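# Clip taped netting edge to left middle hoop leg

## Task

Using either of the two pegs, clamp the taped edge of the netting onto the leg of the left middle hoop that is closer to the robot (left and middle as the robot sees them). The peg must sit at right angles to the leg with the leg deep between its jaws, and where the jaws bite the leg the tape has to span the full jaw width on both sides.

## Robot and tools

Robot: two arms, left_arm (on the +y side, carrying a left hand) and right_arm (on the -y side, carrying a right hand). Each hand has five fingers driven by six motors. Calibrated base positions: left_arm (+0.040, +0.471, 0) m, right_arm (-0.020, -0.457, 0) m, each turned slightly about z.

Scene frame: origin at table-top height midway between the arms, +x out across the table, +z up. Arm names do not match image sides. Reported hand point positions, orientations (quat wxyz) and velocities are in this frame and may be off by a few cm.

Hand point: a spot fixed to the palm, 0.05 m in front of it and 0.15 m out from the wrist flange. Its +z runs along the straight fingers (tips reach 0.06-0.07 m past it), +y points out of the palm, +x goes across the palm away from the thumb on the right hand and toward the thumb on the left hand. A wrist bracket on the little-finger side can strike things; with fingers level the wrist may hang below the hand and touch the table first.

The 28-number row (used by execute_actions and move), all values in [-1, 1]: left_arm dx, dy, dz, rx, ry, rz; left hand six motor numbers; left force_limit, speed; then the same 14 for right_arm. Always send all 28 even if one arm is idle.

Pose numbers are offsets, not poses: a displacement from that arm's current Hand target (shown in results), along scene-frame axes, with rotation about the Hand target's position. 1.0 equals 0.6 m of travel or 180 degrees; rx, ry, rz form one rotation vector. Every row within an action, and every target in a move list, counts from the same starting Hand target, not from the prior row. A new call starts from the updated Hand target, so repeating an offset moves further. Sending six zeros re-requests the current Hand target; if the hand still rests short, send the missing gap. Orientation commands are clipped to 32 degrees from the measured orientation per step.

Hand motor order: little, ring, middle, index, thumb_bend, thumb_turn. Fingers and thumb_bend: +1 straight/open, -1 curled. thumb_turn: +1 beside the palm, -1 swung in front of it. force_limit: -1 to +1 maps to about 0-10 N fingertip stop force (0-15 N for thumb motors). speed: rises linearly to full at +0.48, full above that. Alternative grasp form: put a, b, c in the first three slots and exact 0 in the last three (a closes index/middle and bends thumb, b closes ring/little, c swings thumb in front); 0,0,0 is a fully open hand. To keep a hand unchanged, repeat its last sent eight numbers (before any has been sent, use hand_measured plus its force_limit and speed). Close slowly (speed about -0.94 or lower) for a gentle grip. To squeeze harder, raise force_limit and send a more-closed target; to loosen, send a target more open than hand_measured. Thumb in front of the palm holds items about 0.035-0.065 m thick, handles down to about 0.025 m.

Tools:
- execute_actions(actions, cameras): actions is a list of actions, each a table of up to 15 rows of 28 numbers, one row per 1/30 s step; a short table repeats its final row. Images only appear if actions is empty or cameras are requested.
- move(target, speed, blend, stop_force, zero, blocking, cameras): straight-line path for each hand point to one row or a list of up to 15 rows (all offsets from the same start). speed in m/s, 0.002-3.6, default 0.25 (turns up to twice that in rad/s). blend in m rounds corners in a list. stop_force in N, 3-120, ends an arm's path when its wrist sensor feels that much push against the motion; unreliable if the hand turns, and light objects may slide unnoticed; omit it when backing off a contact. zero (default true) re-zeros before the move. blocking=false returns early but cannot be combined with stop_force. Paths do not avoid obstacles; avoid routing near an arm's own base. Result adds a 'move:' line with the ending (done, off_target, moving, held, fault) and any limits (paced, held).
- wait(seconds 0-10, cameras): lets time pass with commands held.
- stop(cameras): brakes a running move.
- zoom_image(camera, region [x0,y0,x1,y1] pixels, at most 504x504): closer view from the latest image. Cameras: cam_high, cam_low, cam_front, cam_level, cam_over, cam_left_wrist, cam_right_wrist (all 896x504).
- show_instructions(): shows the reference pages.
- zero_wrist_force(arm): re-zeros that arm's wrist sensor.
- finished_scene(scene): ends the scene for good; the result must hold without the robot.

Result lines: end_effector pose and velocities, Hand target (next offset base), Joint positions/torques, Wrist force and torque in the flange's own axes (plus a peak line), hand_measured, hand_stopped_by (moving, target, force, stalled, fault), hand_load_n (positive pushes a finger open; a drop to about 0 means a lost grip), hand_force_limit, hand_speed. MOTOR HOT warns of heating; OVER-TEMPERATURE FAULT brakes an arm for 30-60 s.

Avoid: letting anything leave the table, dropping or releasing moving parts, fast or hard contacts, pushing targets past firm contact (arms are stiff; about 150 N or joint limits of 142 N m shoulder/elbow and 26.6 N m wrists cause a 10 s fault stop), and any contact between the two arms or one hand gripping the other. Keep arms from staying stretched or straining toward unreachable poses.

Each tool is called by a JSON object that holds its "api" and its "payload", one argument or row to a line.

Reference images:

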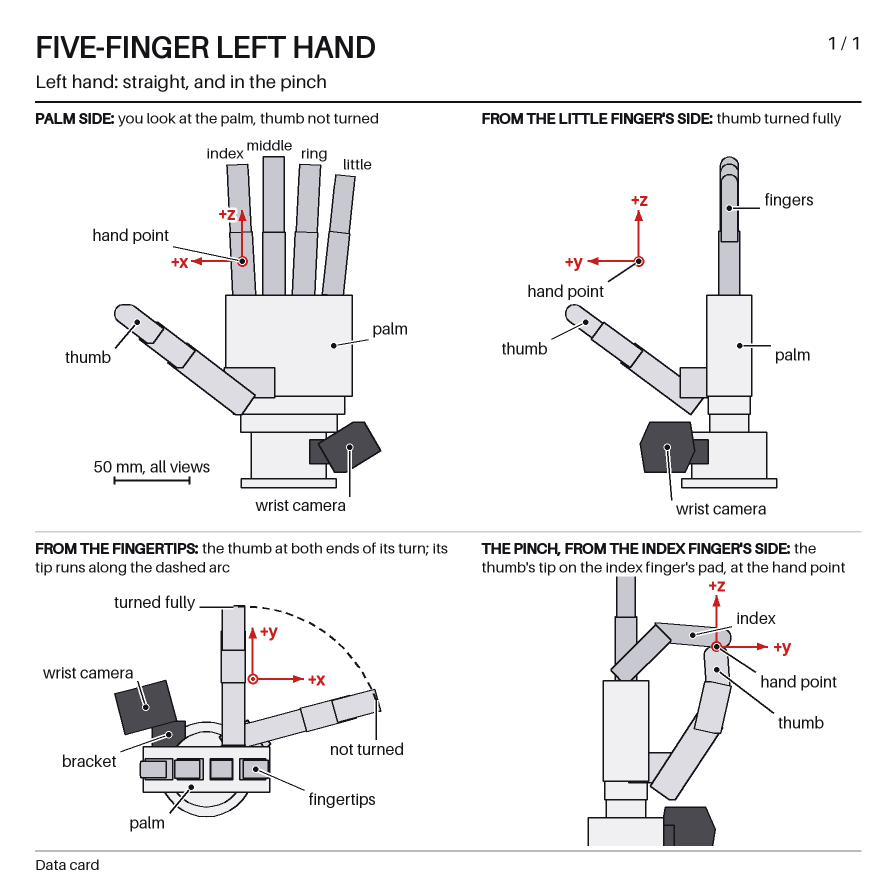

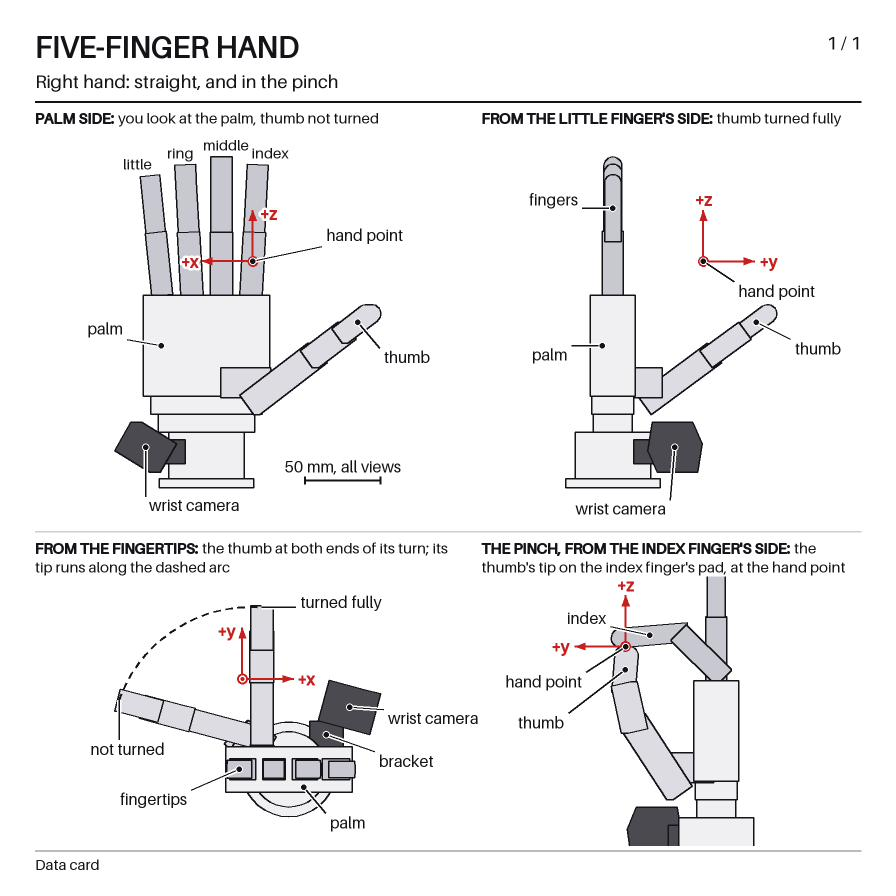

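## Session

{"api": "execute_actions", "payload": {
  "actions": []
}}

Scene clock: 0.00 s.
left_arm: end_effector_position=(+0.5537, +0.7927, +0.2214) hand_measured=(+1.000, +1.000, +1.000, +1.000, +1.000, +1.000) hand_load_n=(+0.0, +0.0, +0.0, +0.0, +0.0, +0.0) hand_stopped_by=(target, target, target, target, target, target) hand_force_limit=0.00 hand_speed=-0.80 end_effector_quat_wxyz=(+0.150, +0.906, +0.108, +0.382) | right_arm: end_effector_position=(+0.6783, -0.8973, +0.1331) hand_measured=(+1.000, +1.000, +1.000, +1.000, +1.000, +1.000) hand_load_n=(+0.0, +0.0, +0.0, +0.0, +0.0, +0.0) hand_stopped_by=(target, target, target, target, target, target) hand_force_limit=0.00 hand_speed=-0.80 end_effector_quat_wxyz=(+0.431, +0.557, +0.696, -0.138)
Joint positions: left_arm=[4.374 -2.164 -1.386 2.112 -0.734 2.472] | right_arm=[-0.635 -0.837 1.253 0.235 1.801 -1.033]
Joint velocities: within noise
Joint torques (N m): no reading
Wrist force (N): no reading
Wrist torque (N m): no reading
Wrist force, peak (N): no reading
Hand target: left_arm +0.5537, +0.7927, +0.2214; +0.150, +0.906, +0.108, +0.382 | right_arm +0.6783, -0.8973, +0.1331; +0.431, +0.557, +0.696, -0.138

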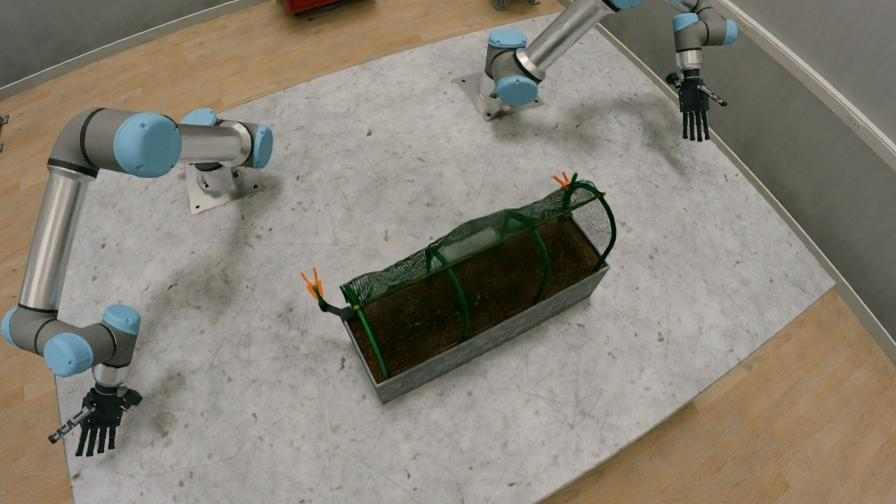

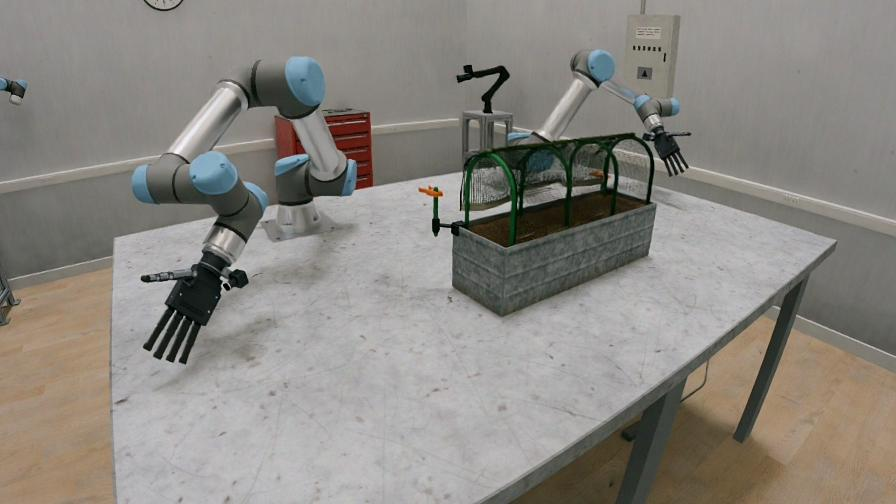

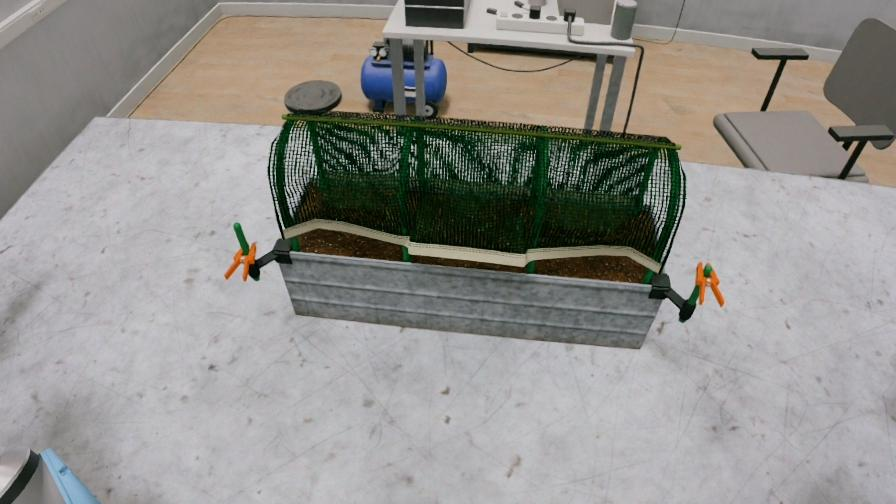

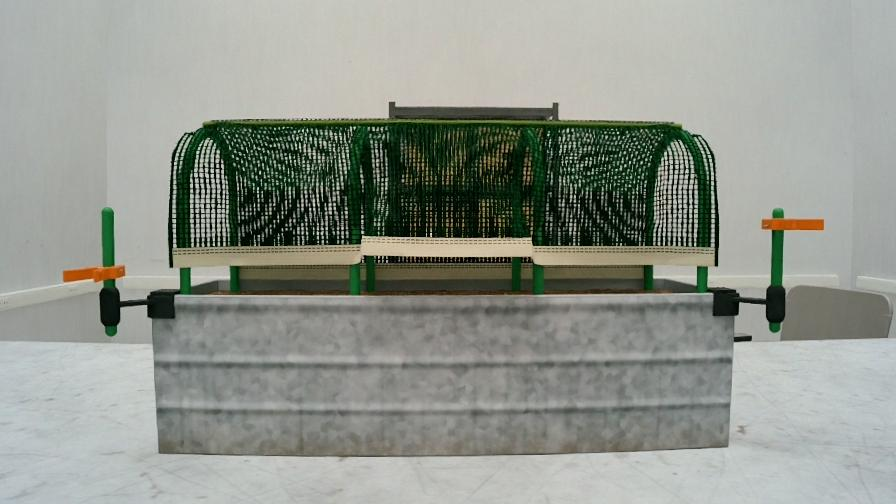

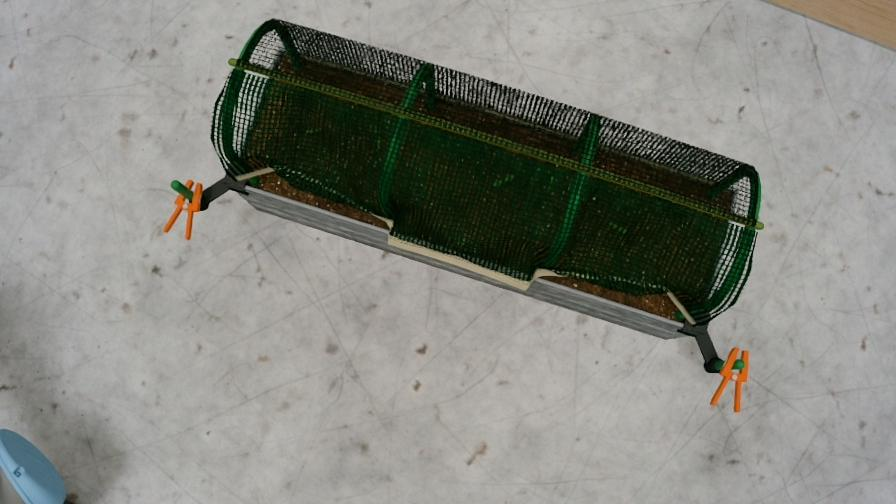

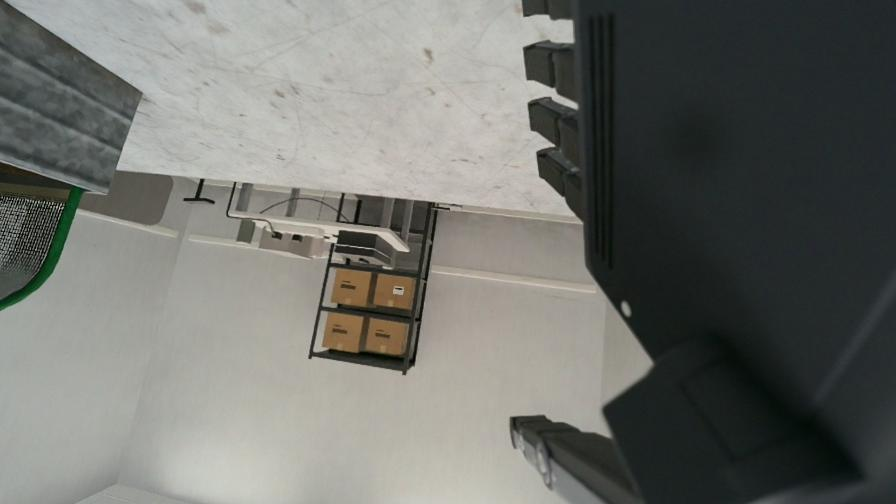

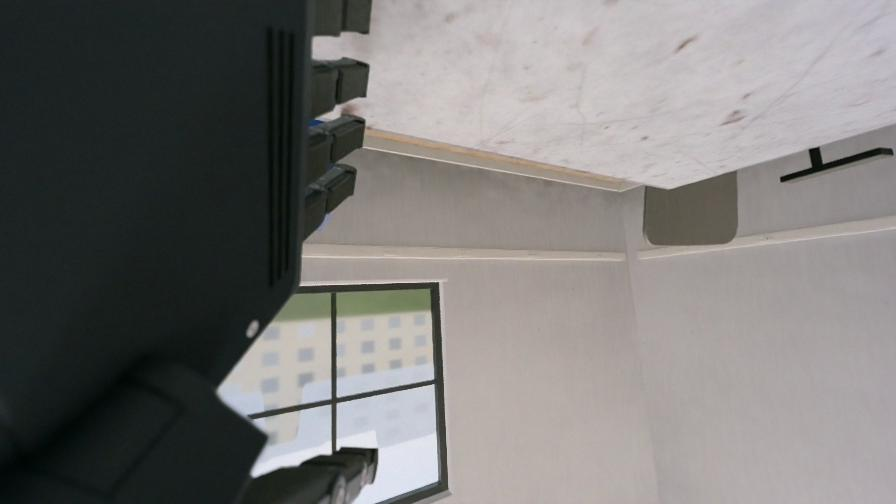

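{"api": "zoom_image", "payload": {
  "camera": "cam_level",
  "region": [40, 180, 440, 400]
}}

{"api": "zoom_image", "payload": {
  "camera": "cam_level",
  "region": [300, 210, 440, 310]
}}

{"api": "zoom_image", "payload": {
  "camera": "cam_level",
  "region": [50, 190, 190, 350]
}}

{"api": "zoom_image", "payload": {
  "camera": "cam_level",
  "region": [700, 190, 840, 350]
}}

{"api": "zoom_image", "payload": {
  "camera": "cam_over",
  "region": [140, 130, 460, 300]
}}

{"api": "zoom_image", "payload": {
  "camera": "cam_front",
  "region": [210, 180, 460, 320]
}}

{"api": "zoom_image", "payload": {
  "camera": "cam_over",
  "region": [660, 300, 800, 420]
}}

{"api": "zoom_image", "payload": {
  "camera": "cam_front",
  "region": [600, 220, 760, 340]
}}

Scaled by 1.260 from the camera's 896x504 image, which has a finer 1280x720 frame.

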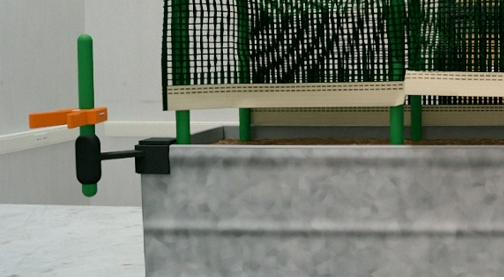

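Scaled by 3.600 from the camera's 896x504 image, which has a finer 1280x720 frame.

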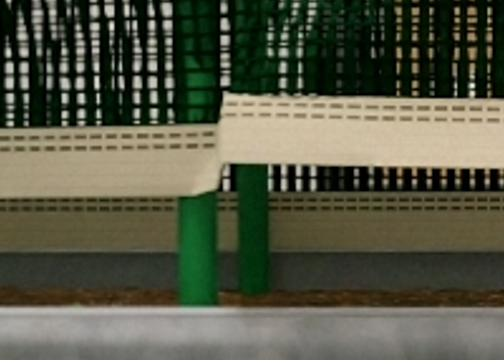

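Scaled by 3.150 from the camera's 896x504 image, which has a finer 1280x720 frame.

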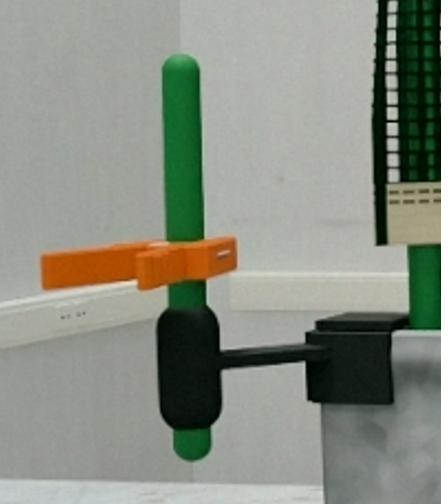

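Scaled by 3.150 from the camera's 896x504 image, which has a finer 1280x720 frame.

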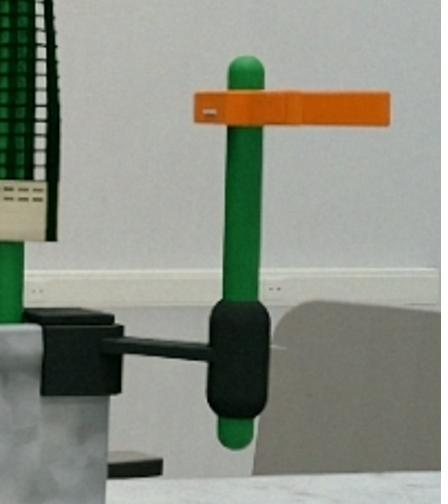

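Scaled by 1.575 from the camera's 896x504 image, which has a finer 1280x720 frame.

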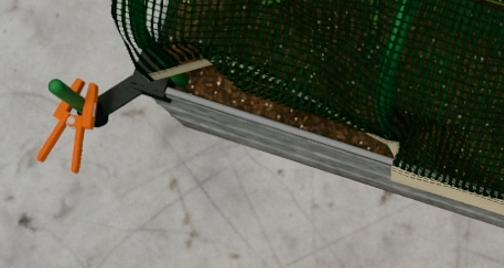

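Scaled by 2.016 from the camera's 896x504 image, which has a finer 1280x720 frame.

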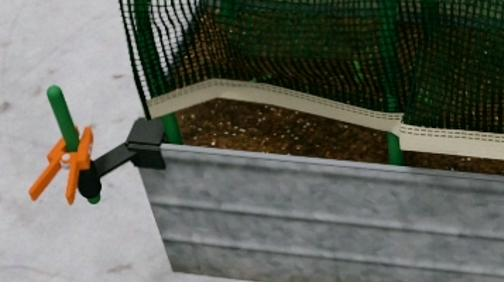

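Scaled by 3.600 from the camera's 896x504 image, which has a finer 1280x720 frame.

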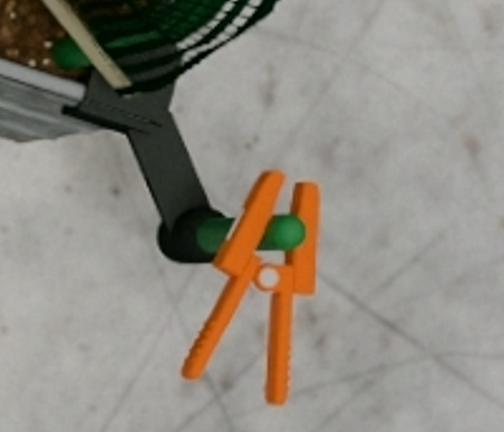

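Scaled by 3.150 from the camera's 896x504 image, which has a finer 1280x720 frame.

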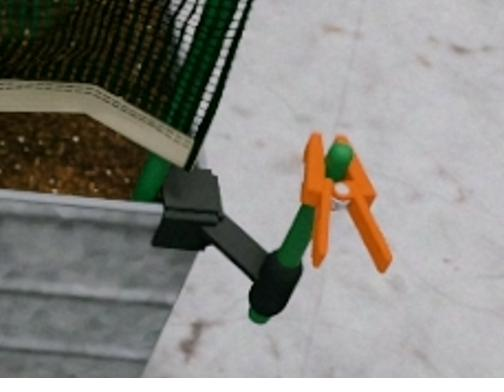

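{"api": "zoom_image", "payload": {
  "camera": "cam_front",
  "region": [360, 200, 460, 290]
}}

{"api": "zoom_image", "payload": {
  "camera": "cam_over",
  "region": [340, 180, 440, 260]
}}

{"api": "zoom_image", "payload": {
  "camera": "cam_level",
  "region": [490, 210, 630, 310]
}}

{"api": "zoom_image", "payload": {
  "camera": "cam_over",
  "region": [150, 160, 270, 260]
}}

{"api": "zoom_image", "payload": {
  "camera": "cam_high",
  "region": [420, 60, 620, 220]
}}

{"api": "zoom_image", "payload": {
  "camera": "cam_low",
  "region": [400, 100, 700, 320]
}}

Scaled by 5.040 from the camera's 896x504 image, which has a finer 1280x720 frame.

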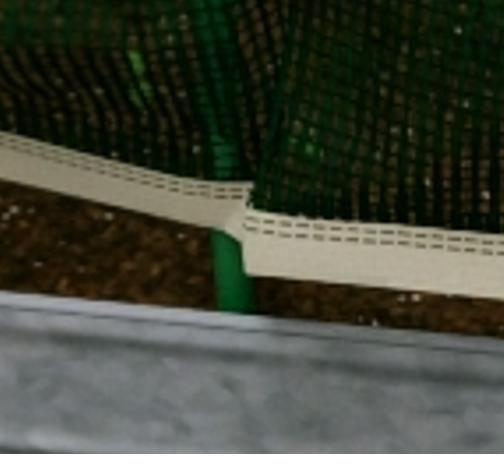

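Scaled by 5.040 from the camera's 896x504 image, which has a finer 1280x720 frame.

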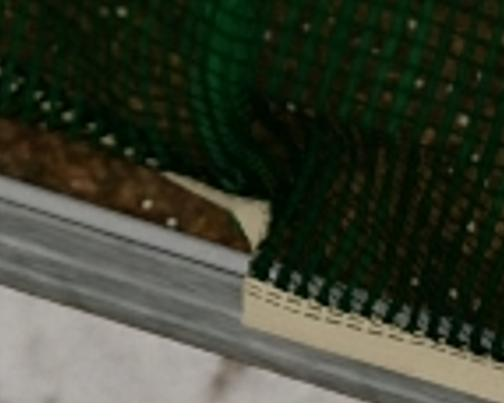

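Scaled by 3.600 from the camera's 896x504 image, which has a finer 1280x720 frame.

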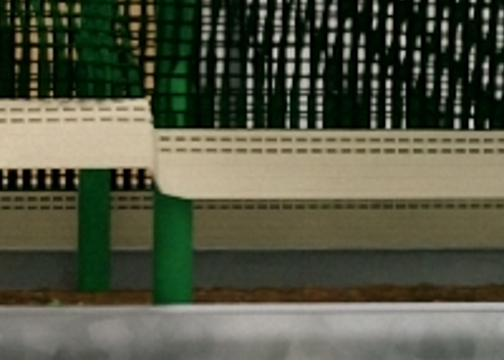

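Scaled by 4.200 from the camera's 896x504 image, which has a finer 1280x720 frame.

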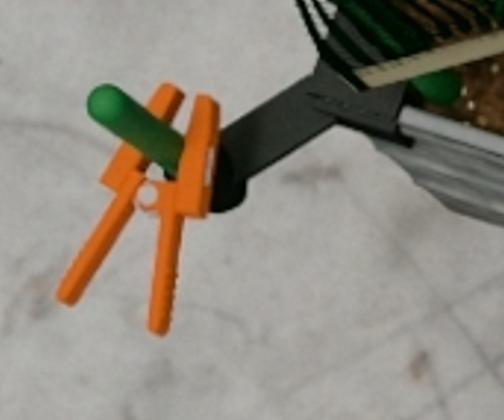

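Scaled by 2.520 from the camera's 896x504 image, which has a finer 1280x720 frame.

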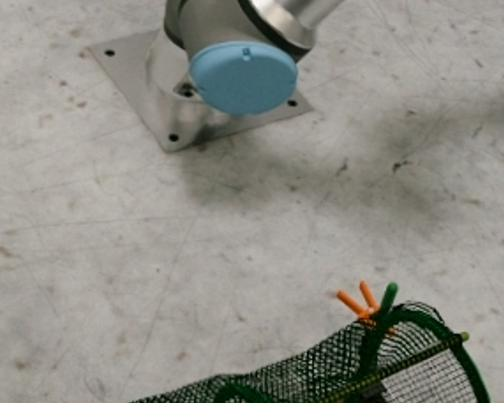

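Scaled by 1.680 from the camera's 896x504 image, which has a finer 1280x720 frame.

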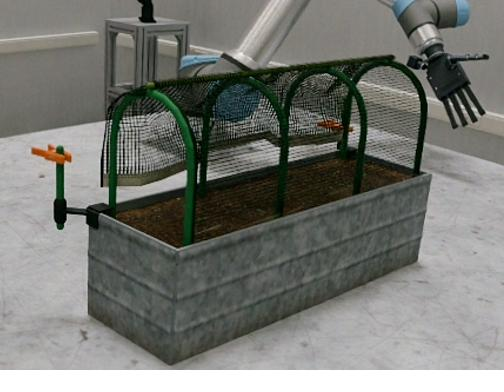

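{"api": "move", "payload": {
  "target": [-0.1667, -0.1667, 0.1667, 0.1195, -0.2427, 0.0195, 0,0,0,0,0,0, 0, -0.8, 0,0,0,0,0,0, 0,0,0,0,0,0, 0, -0.8],
  "speed": 0.25,
  "cameras": ["all"]
}}

Scene clock: 9.80 s.
left_arm: end_effector_position=(+0.4533, +0.6929, +0.3217) hand_measured=(+1.000, +1.000, +1.000, +1.000, +1.000, +1.000) hand_load_n=(+0.0, +0.0, +0.0, +0.0, +0.0, -0.5) hand_stopped_by=(target, target, target, target, target, target) hand_force_limit=0.00 hand_speed=-0.80 end_effector_quat_wxyz=(+0.003, +0.717, -0.004, +0.697) | right_arm: end_effector_position=(+0.6783, -0.8973, +0.1331) hand_measured=(+1.000, +1.000, +1.000, +1.000, +1.000, +1.000) hand_load_n=(+0.0, +0.0, +0.0, +0.0, +0.0, +0.0) hand_stopped_by=(target, target, target, target, target, target) hand_force_limit=0.00 hand_speed=-0.80 end_effector_quat_wxyz=(+0.431, +0.557, +0.696, -0.138)
Joint positions: left_arm=[4.648 -1.542 -2.117 3.357 -0.095 1.874] | right_arm=[-0.635 -0.837 1.253 0.235 1.801 -1.033]
Joint torques (N m): left_arm=[-7.38 26.35 4.52 1.11 -0.81 -1.82] | right_arm=[0.42 -45.88 -17.37 0.09 0.53 0.08]
Wrist force (N): left_arm=[-0.5 0.0 -0.9] | right_arm=[0.2 0.0 0.0]
Wrist torque (N m): left_arm=[0.12 -0.04 0.04] | right_arm=[0.01 -0.03 0.01]
Wrist force, peak (N): left_arm=[-1.0 0.5 -0.9] | right_arm=[0.5 0.1 0.3]
Hand target: left_arm +0.4537, +0.6927, +0.3214; +0.000, +0.708, +0.000, +0.707 | right_arm +0.6783, -0.8973, +0.1331; +0.431, +0.557, +0.696, -0.138
Off the commanded pose: left_arm 0.001 m, 2 deg | right_arm 0.000 m, 0 deg.
move: done

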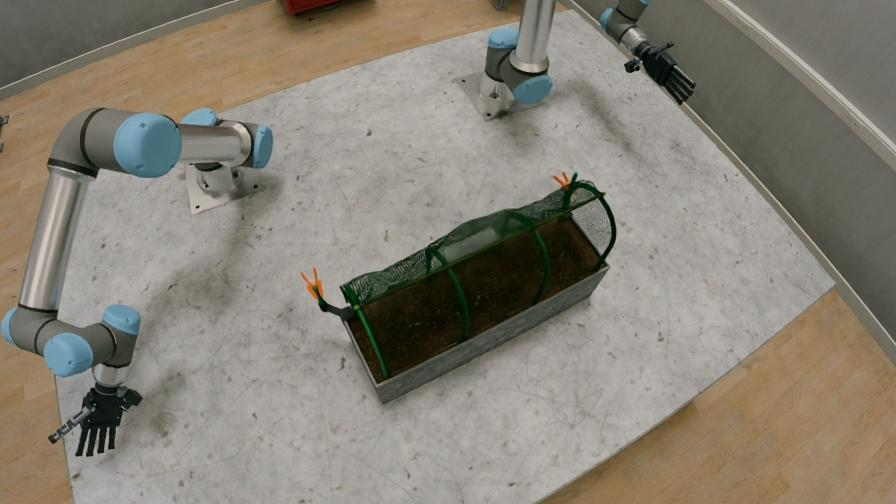

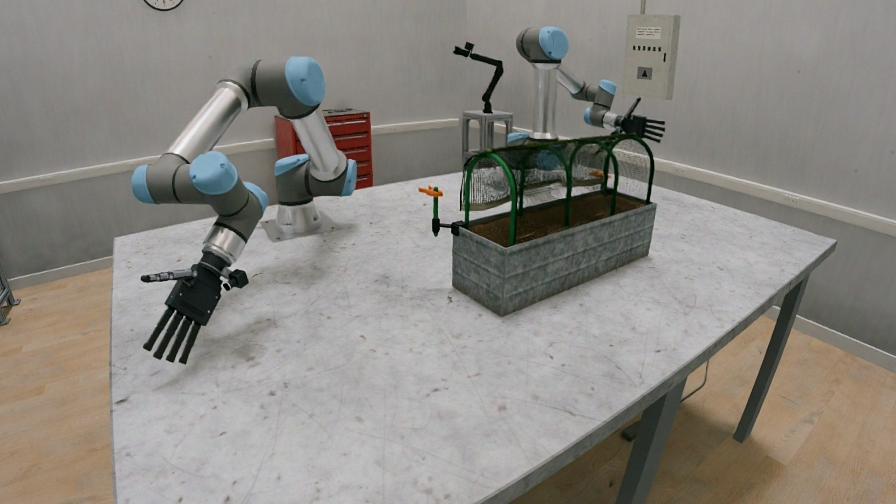

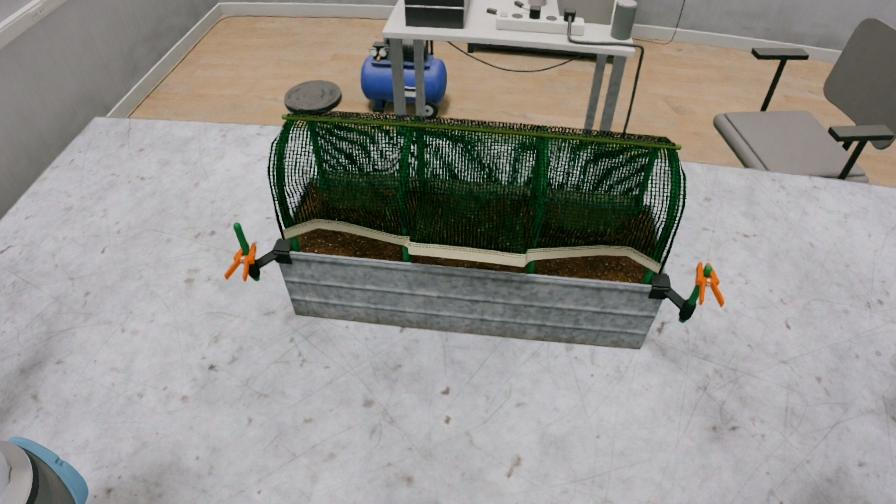

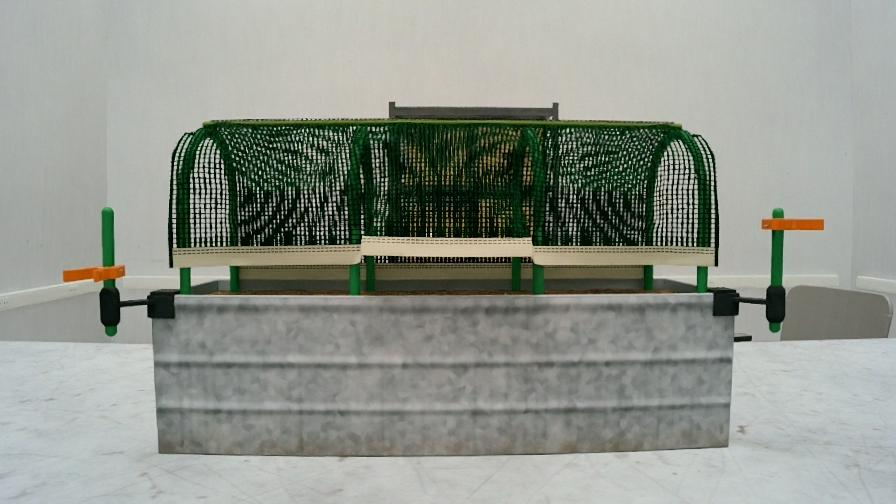

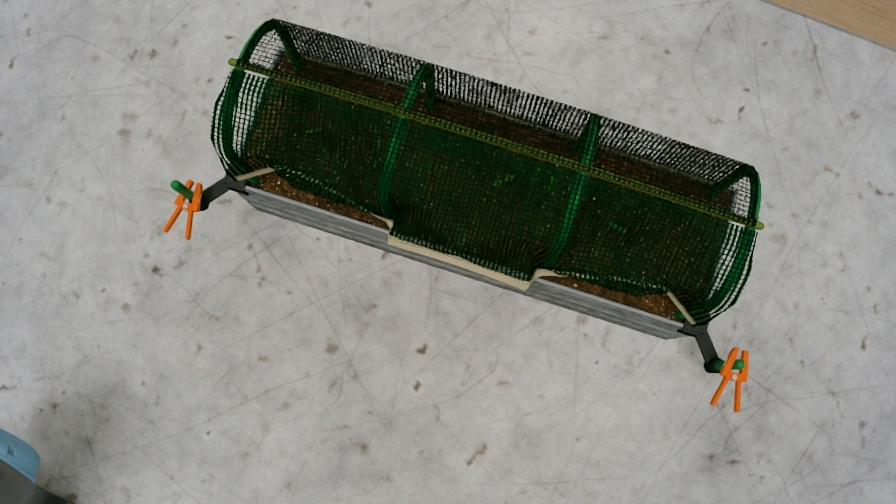

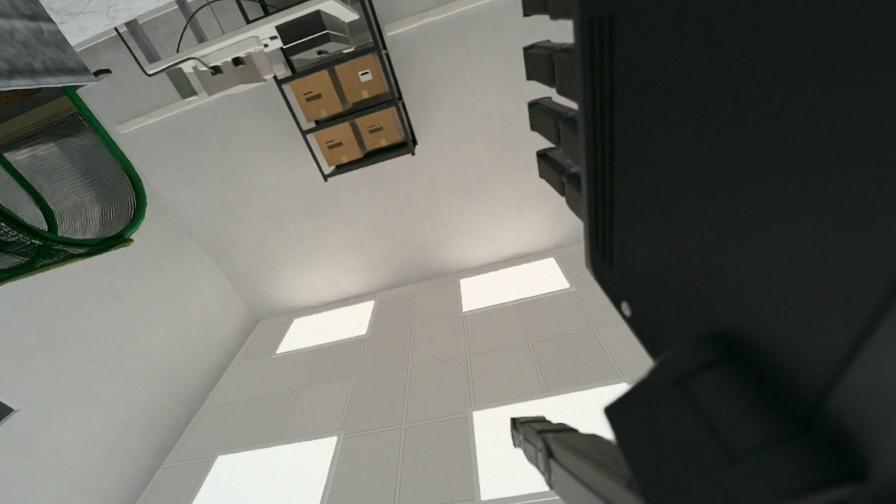

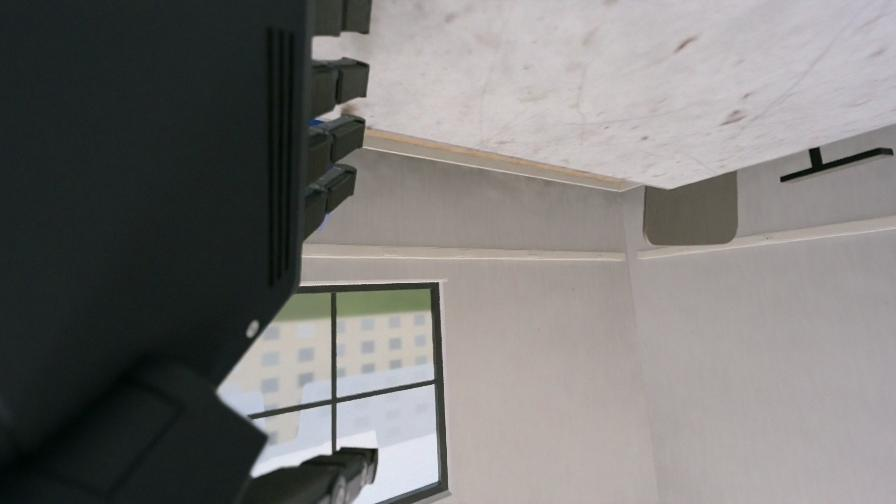

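{"api": "move", "payload": {
  "target": [-0.0895, -0.238, 0.064, 0, 0.5, 0, 0,0,1,0,0,0, 0, -0.5, 0,0,0,0,0,0, 0,0,0,0,0,0, 0, -0.8],
  "speed": 0.25,
  "cameras": ["cam_high", "cam_front", "cam_level", "cam_over", "cam_left_wrist"]
}}

Scene clock: 16.03 s.
left_arm: end_effector_position=(+0.4000, +0.5500, +0.3598) hand_measured=(+1.000, +1.000, +1.000, +1.000, +0.650, -1.000) hand_load_n=(+0.0, +0.0, +0.0, +0.0, +0.0, +0.0) hand_stopped_by=(target, target, target, target, target, target) hand_force_limit=0.00 hand_speed=-0.50 end_effector_quat_wxyz=(+0.000, +1.000, +0.000, -0.001) | right_arm: end_effector_position=(+0.6783, -0.8973, +0.1331) hand_measured=(+1.000, +1.000, +1.000, +1.000, +1.000, +1.000) hand_load_n=(+0.0, +0.0, +0.0, +0.0, +0.0, +0.0) hand_stopped_by=(target, target, target, target, target, target) hand_force_limit=0.00 hand_speed=-0.80 end_effector_quat_wxyz=(+0.431, +0.557, +0.696, -0.138)
Joint positions: left_arm=[3.959 -1.664 -1.415 1.508 -1.572 2.353] | right_arm=[-0.635 -0.837 1.253 0.235 1.801 -1.033]
Joint torques (N m): left_arm=[-11.16 13.3 31.66 -3.83 -1.5 -1.54] | right_arm=[0.02 -45.53 -16.91 0.2 0.47 0.05]
Wrist force (N): left_arm=[1.6 0.9 -0.4] | right_arm=[0.1 0.0 0.2]
Wrist torque (N m): left_arm=[0.10 -0.20 0.24] | right_arm=[-0.02 -0.03 0.01]
Wrist force, peak (N): left_arm=[1.7 1.0 -0.7] | right_arm=[0.5 0.5 0.1]
Hand target: left_arm +0.4000, +0.5499, +0.3598; +0.000, +1.000, +0.000, -0.001 | right_arm +0.6783, -0.8973, +0.1331; +0.431, +0.557, +0.696, -0.138
Off the commanded pose: left_arm 0.000 m, 0 deg | right_arm 0.000 m, 0 deg.
move: done
Images, in order (width x height): cam_high 896x504, cam_front 896x504, cam_level 896x504, cam_over 896x504, cam_left_wrist 896x504.

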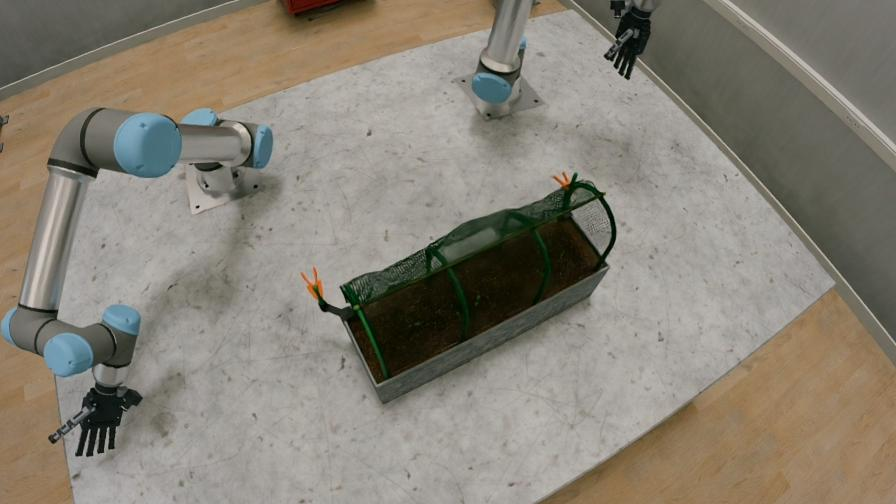

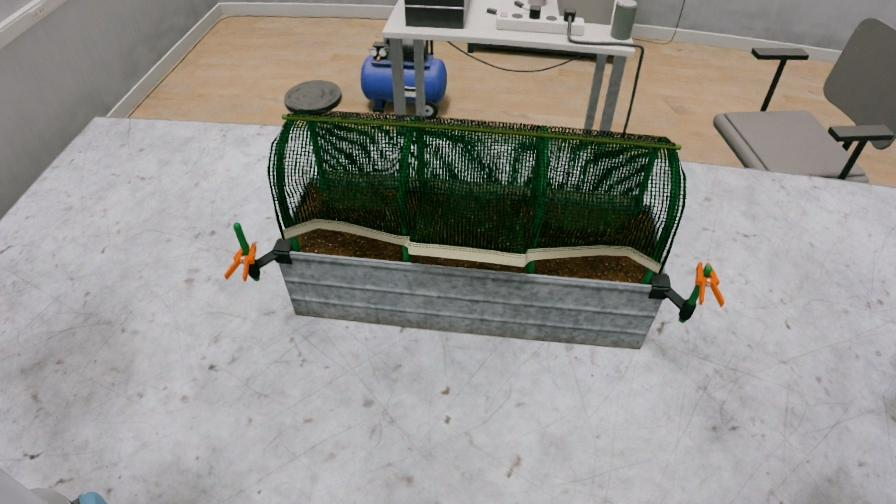

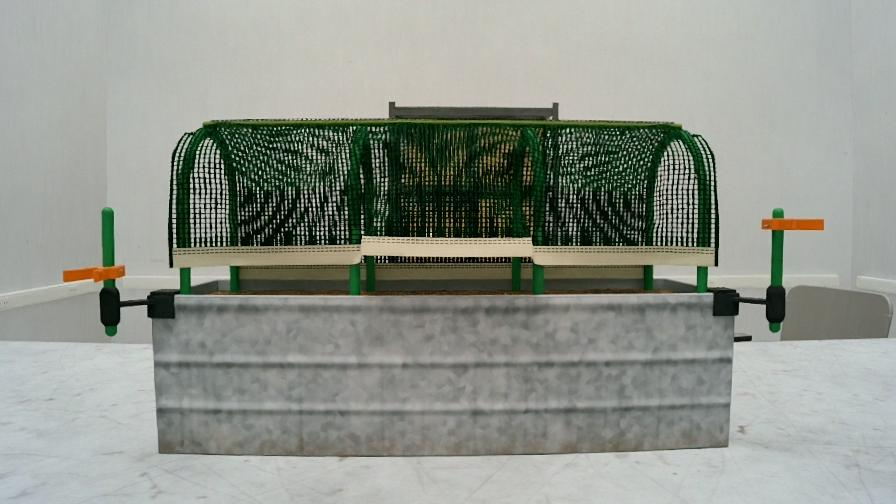

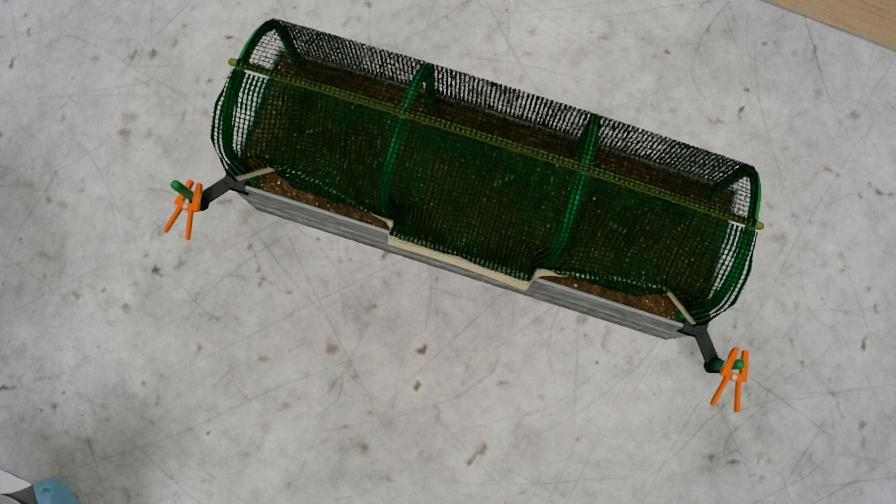

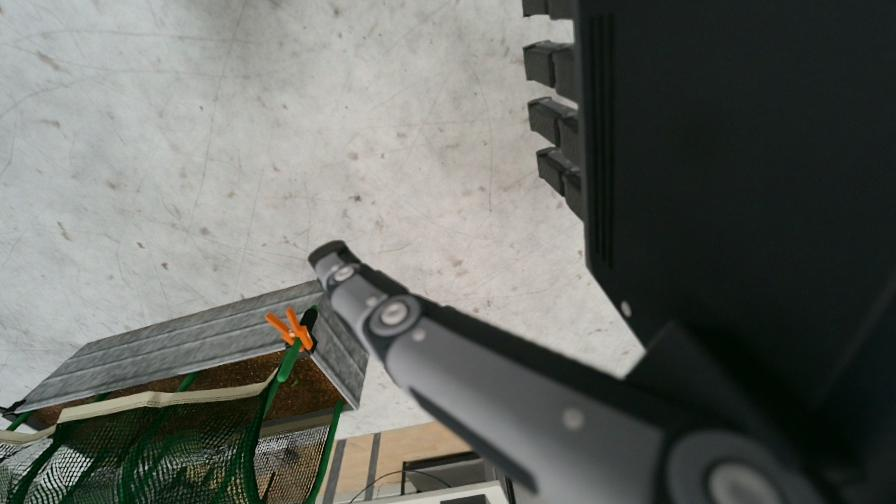

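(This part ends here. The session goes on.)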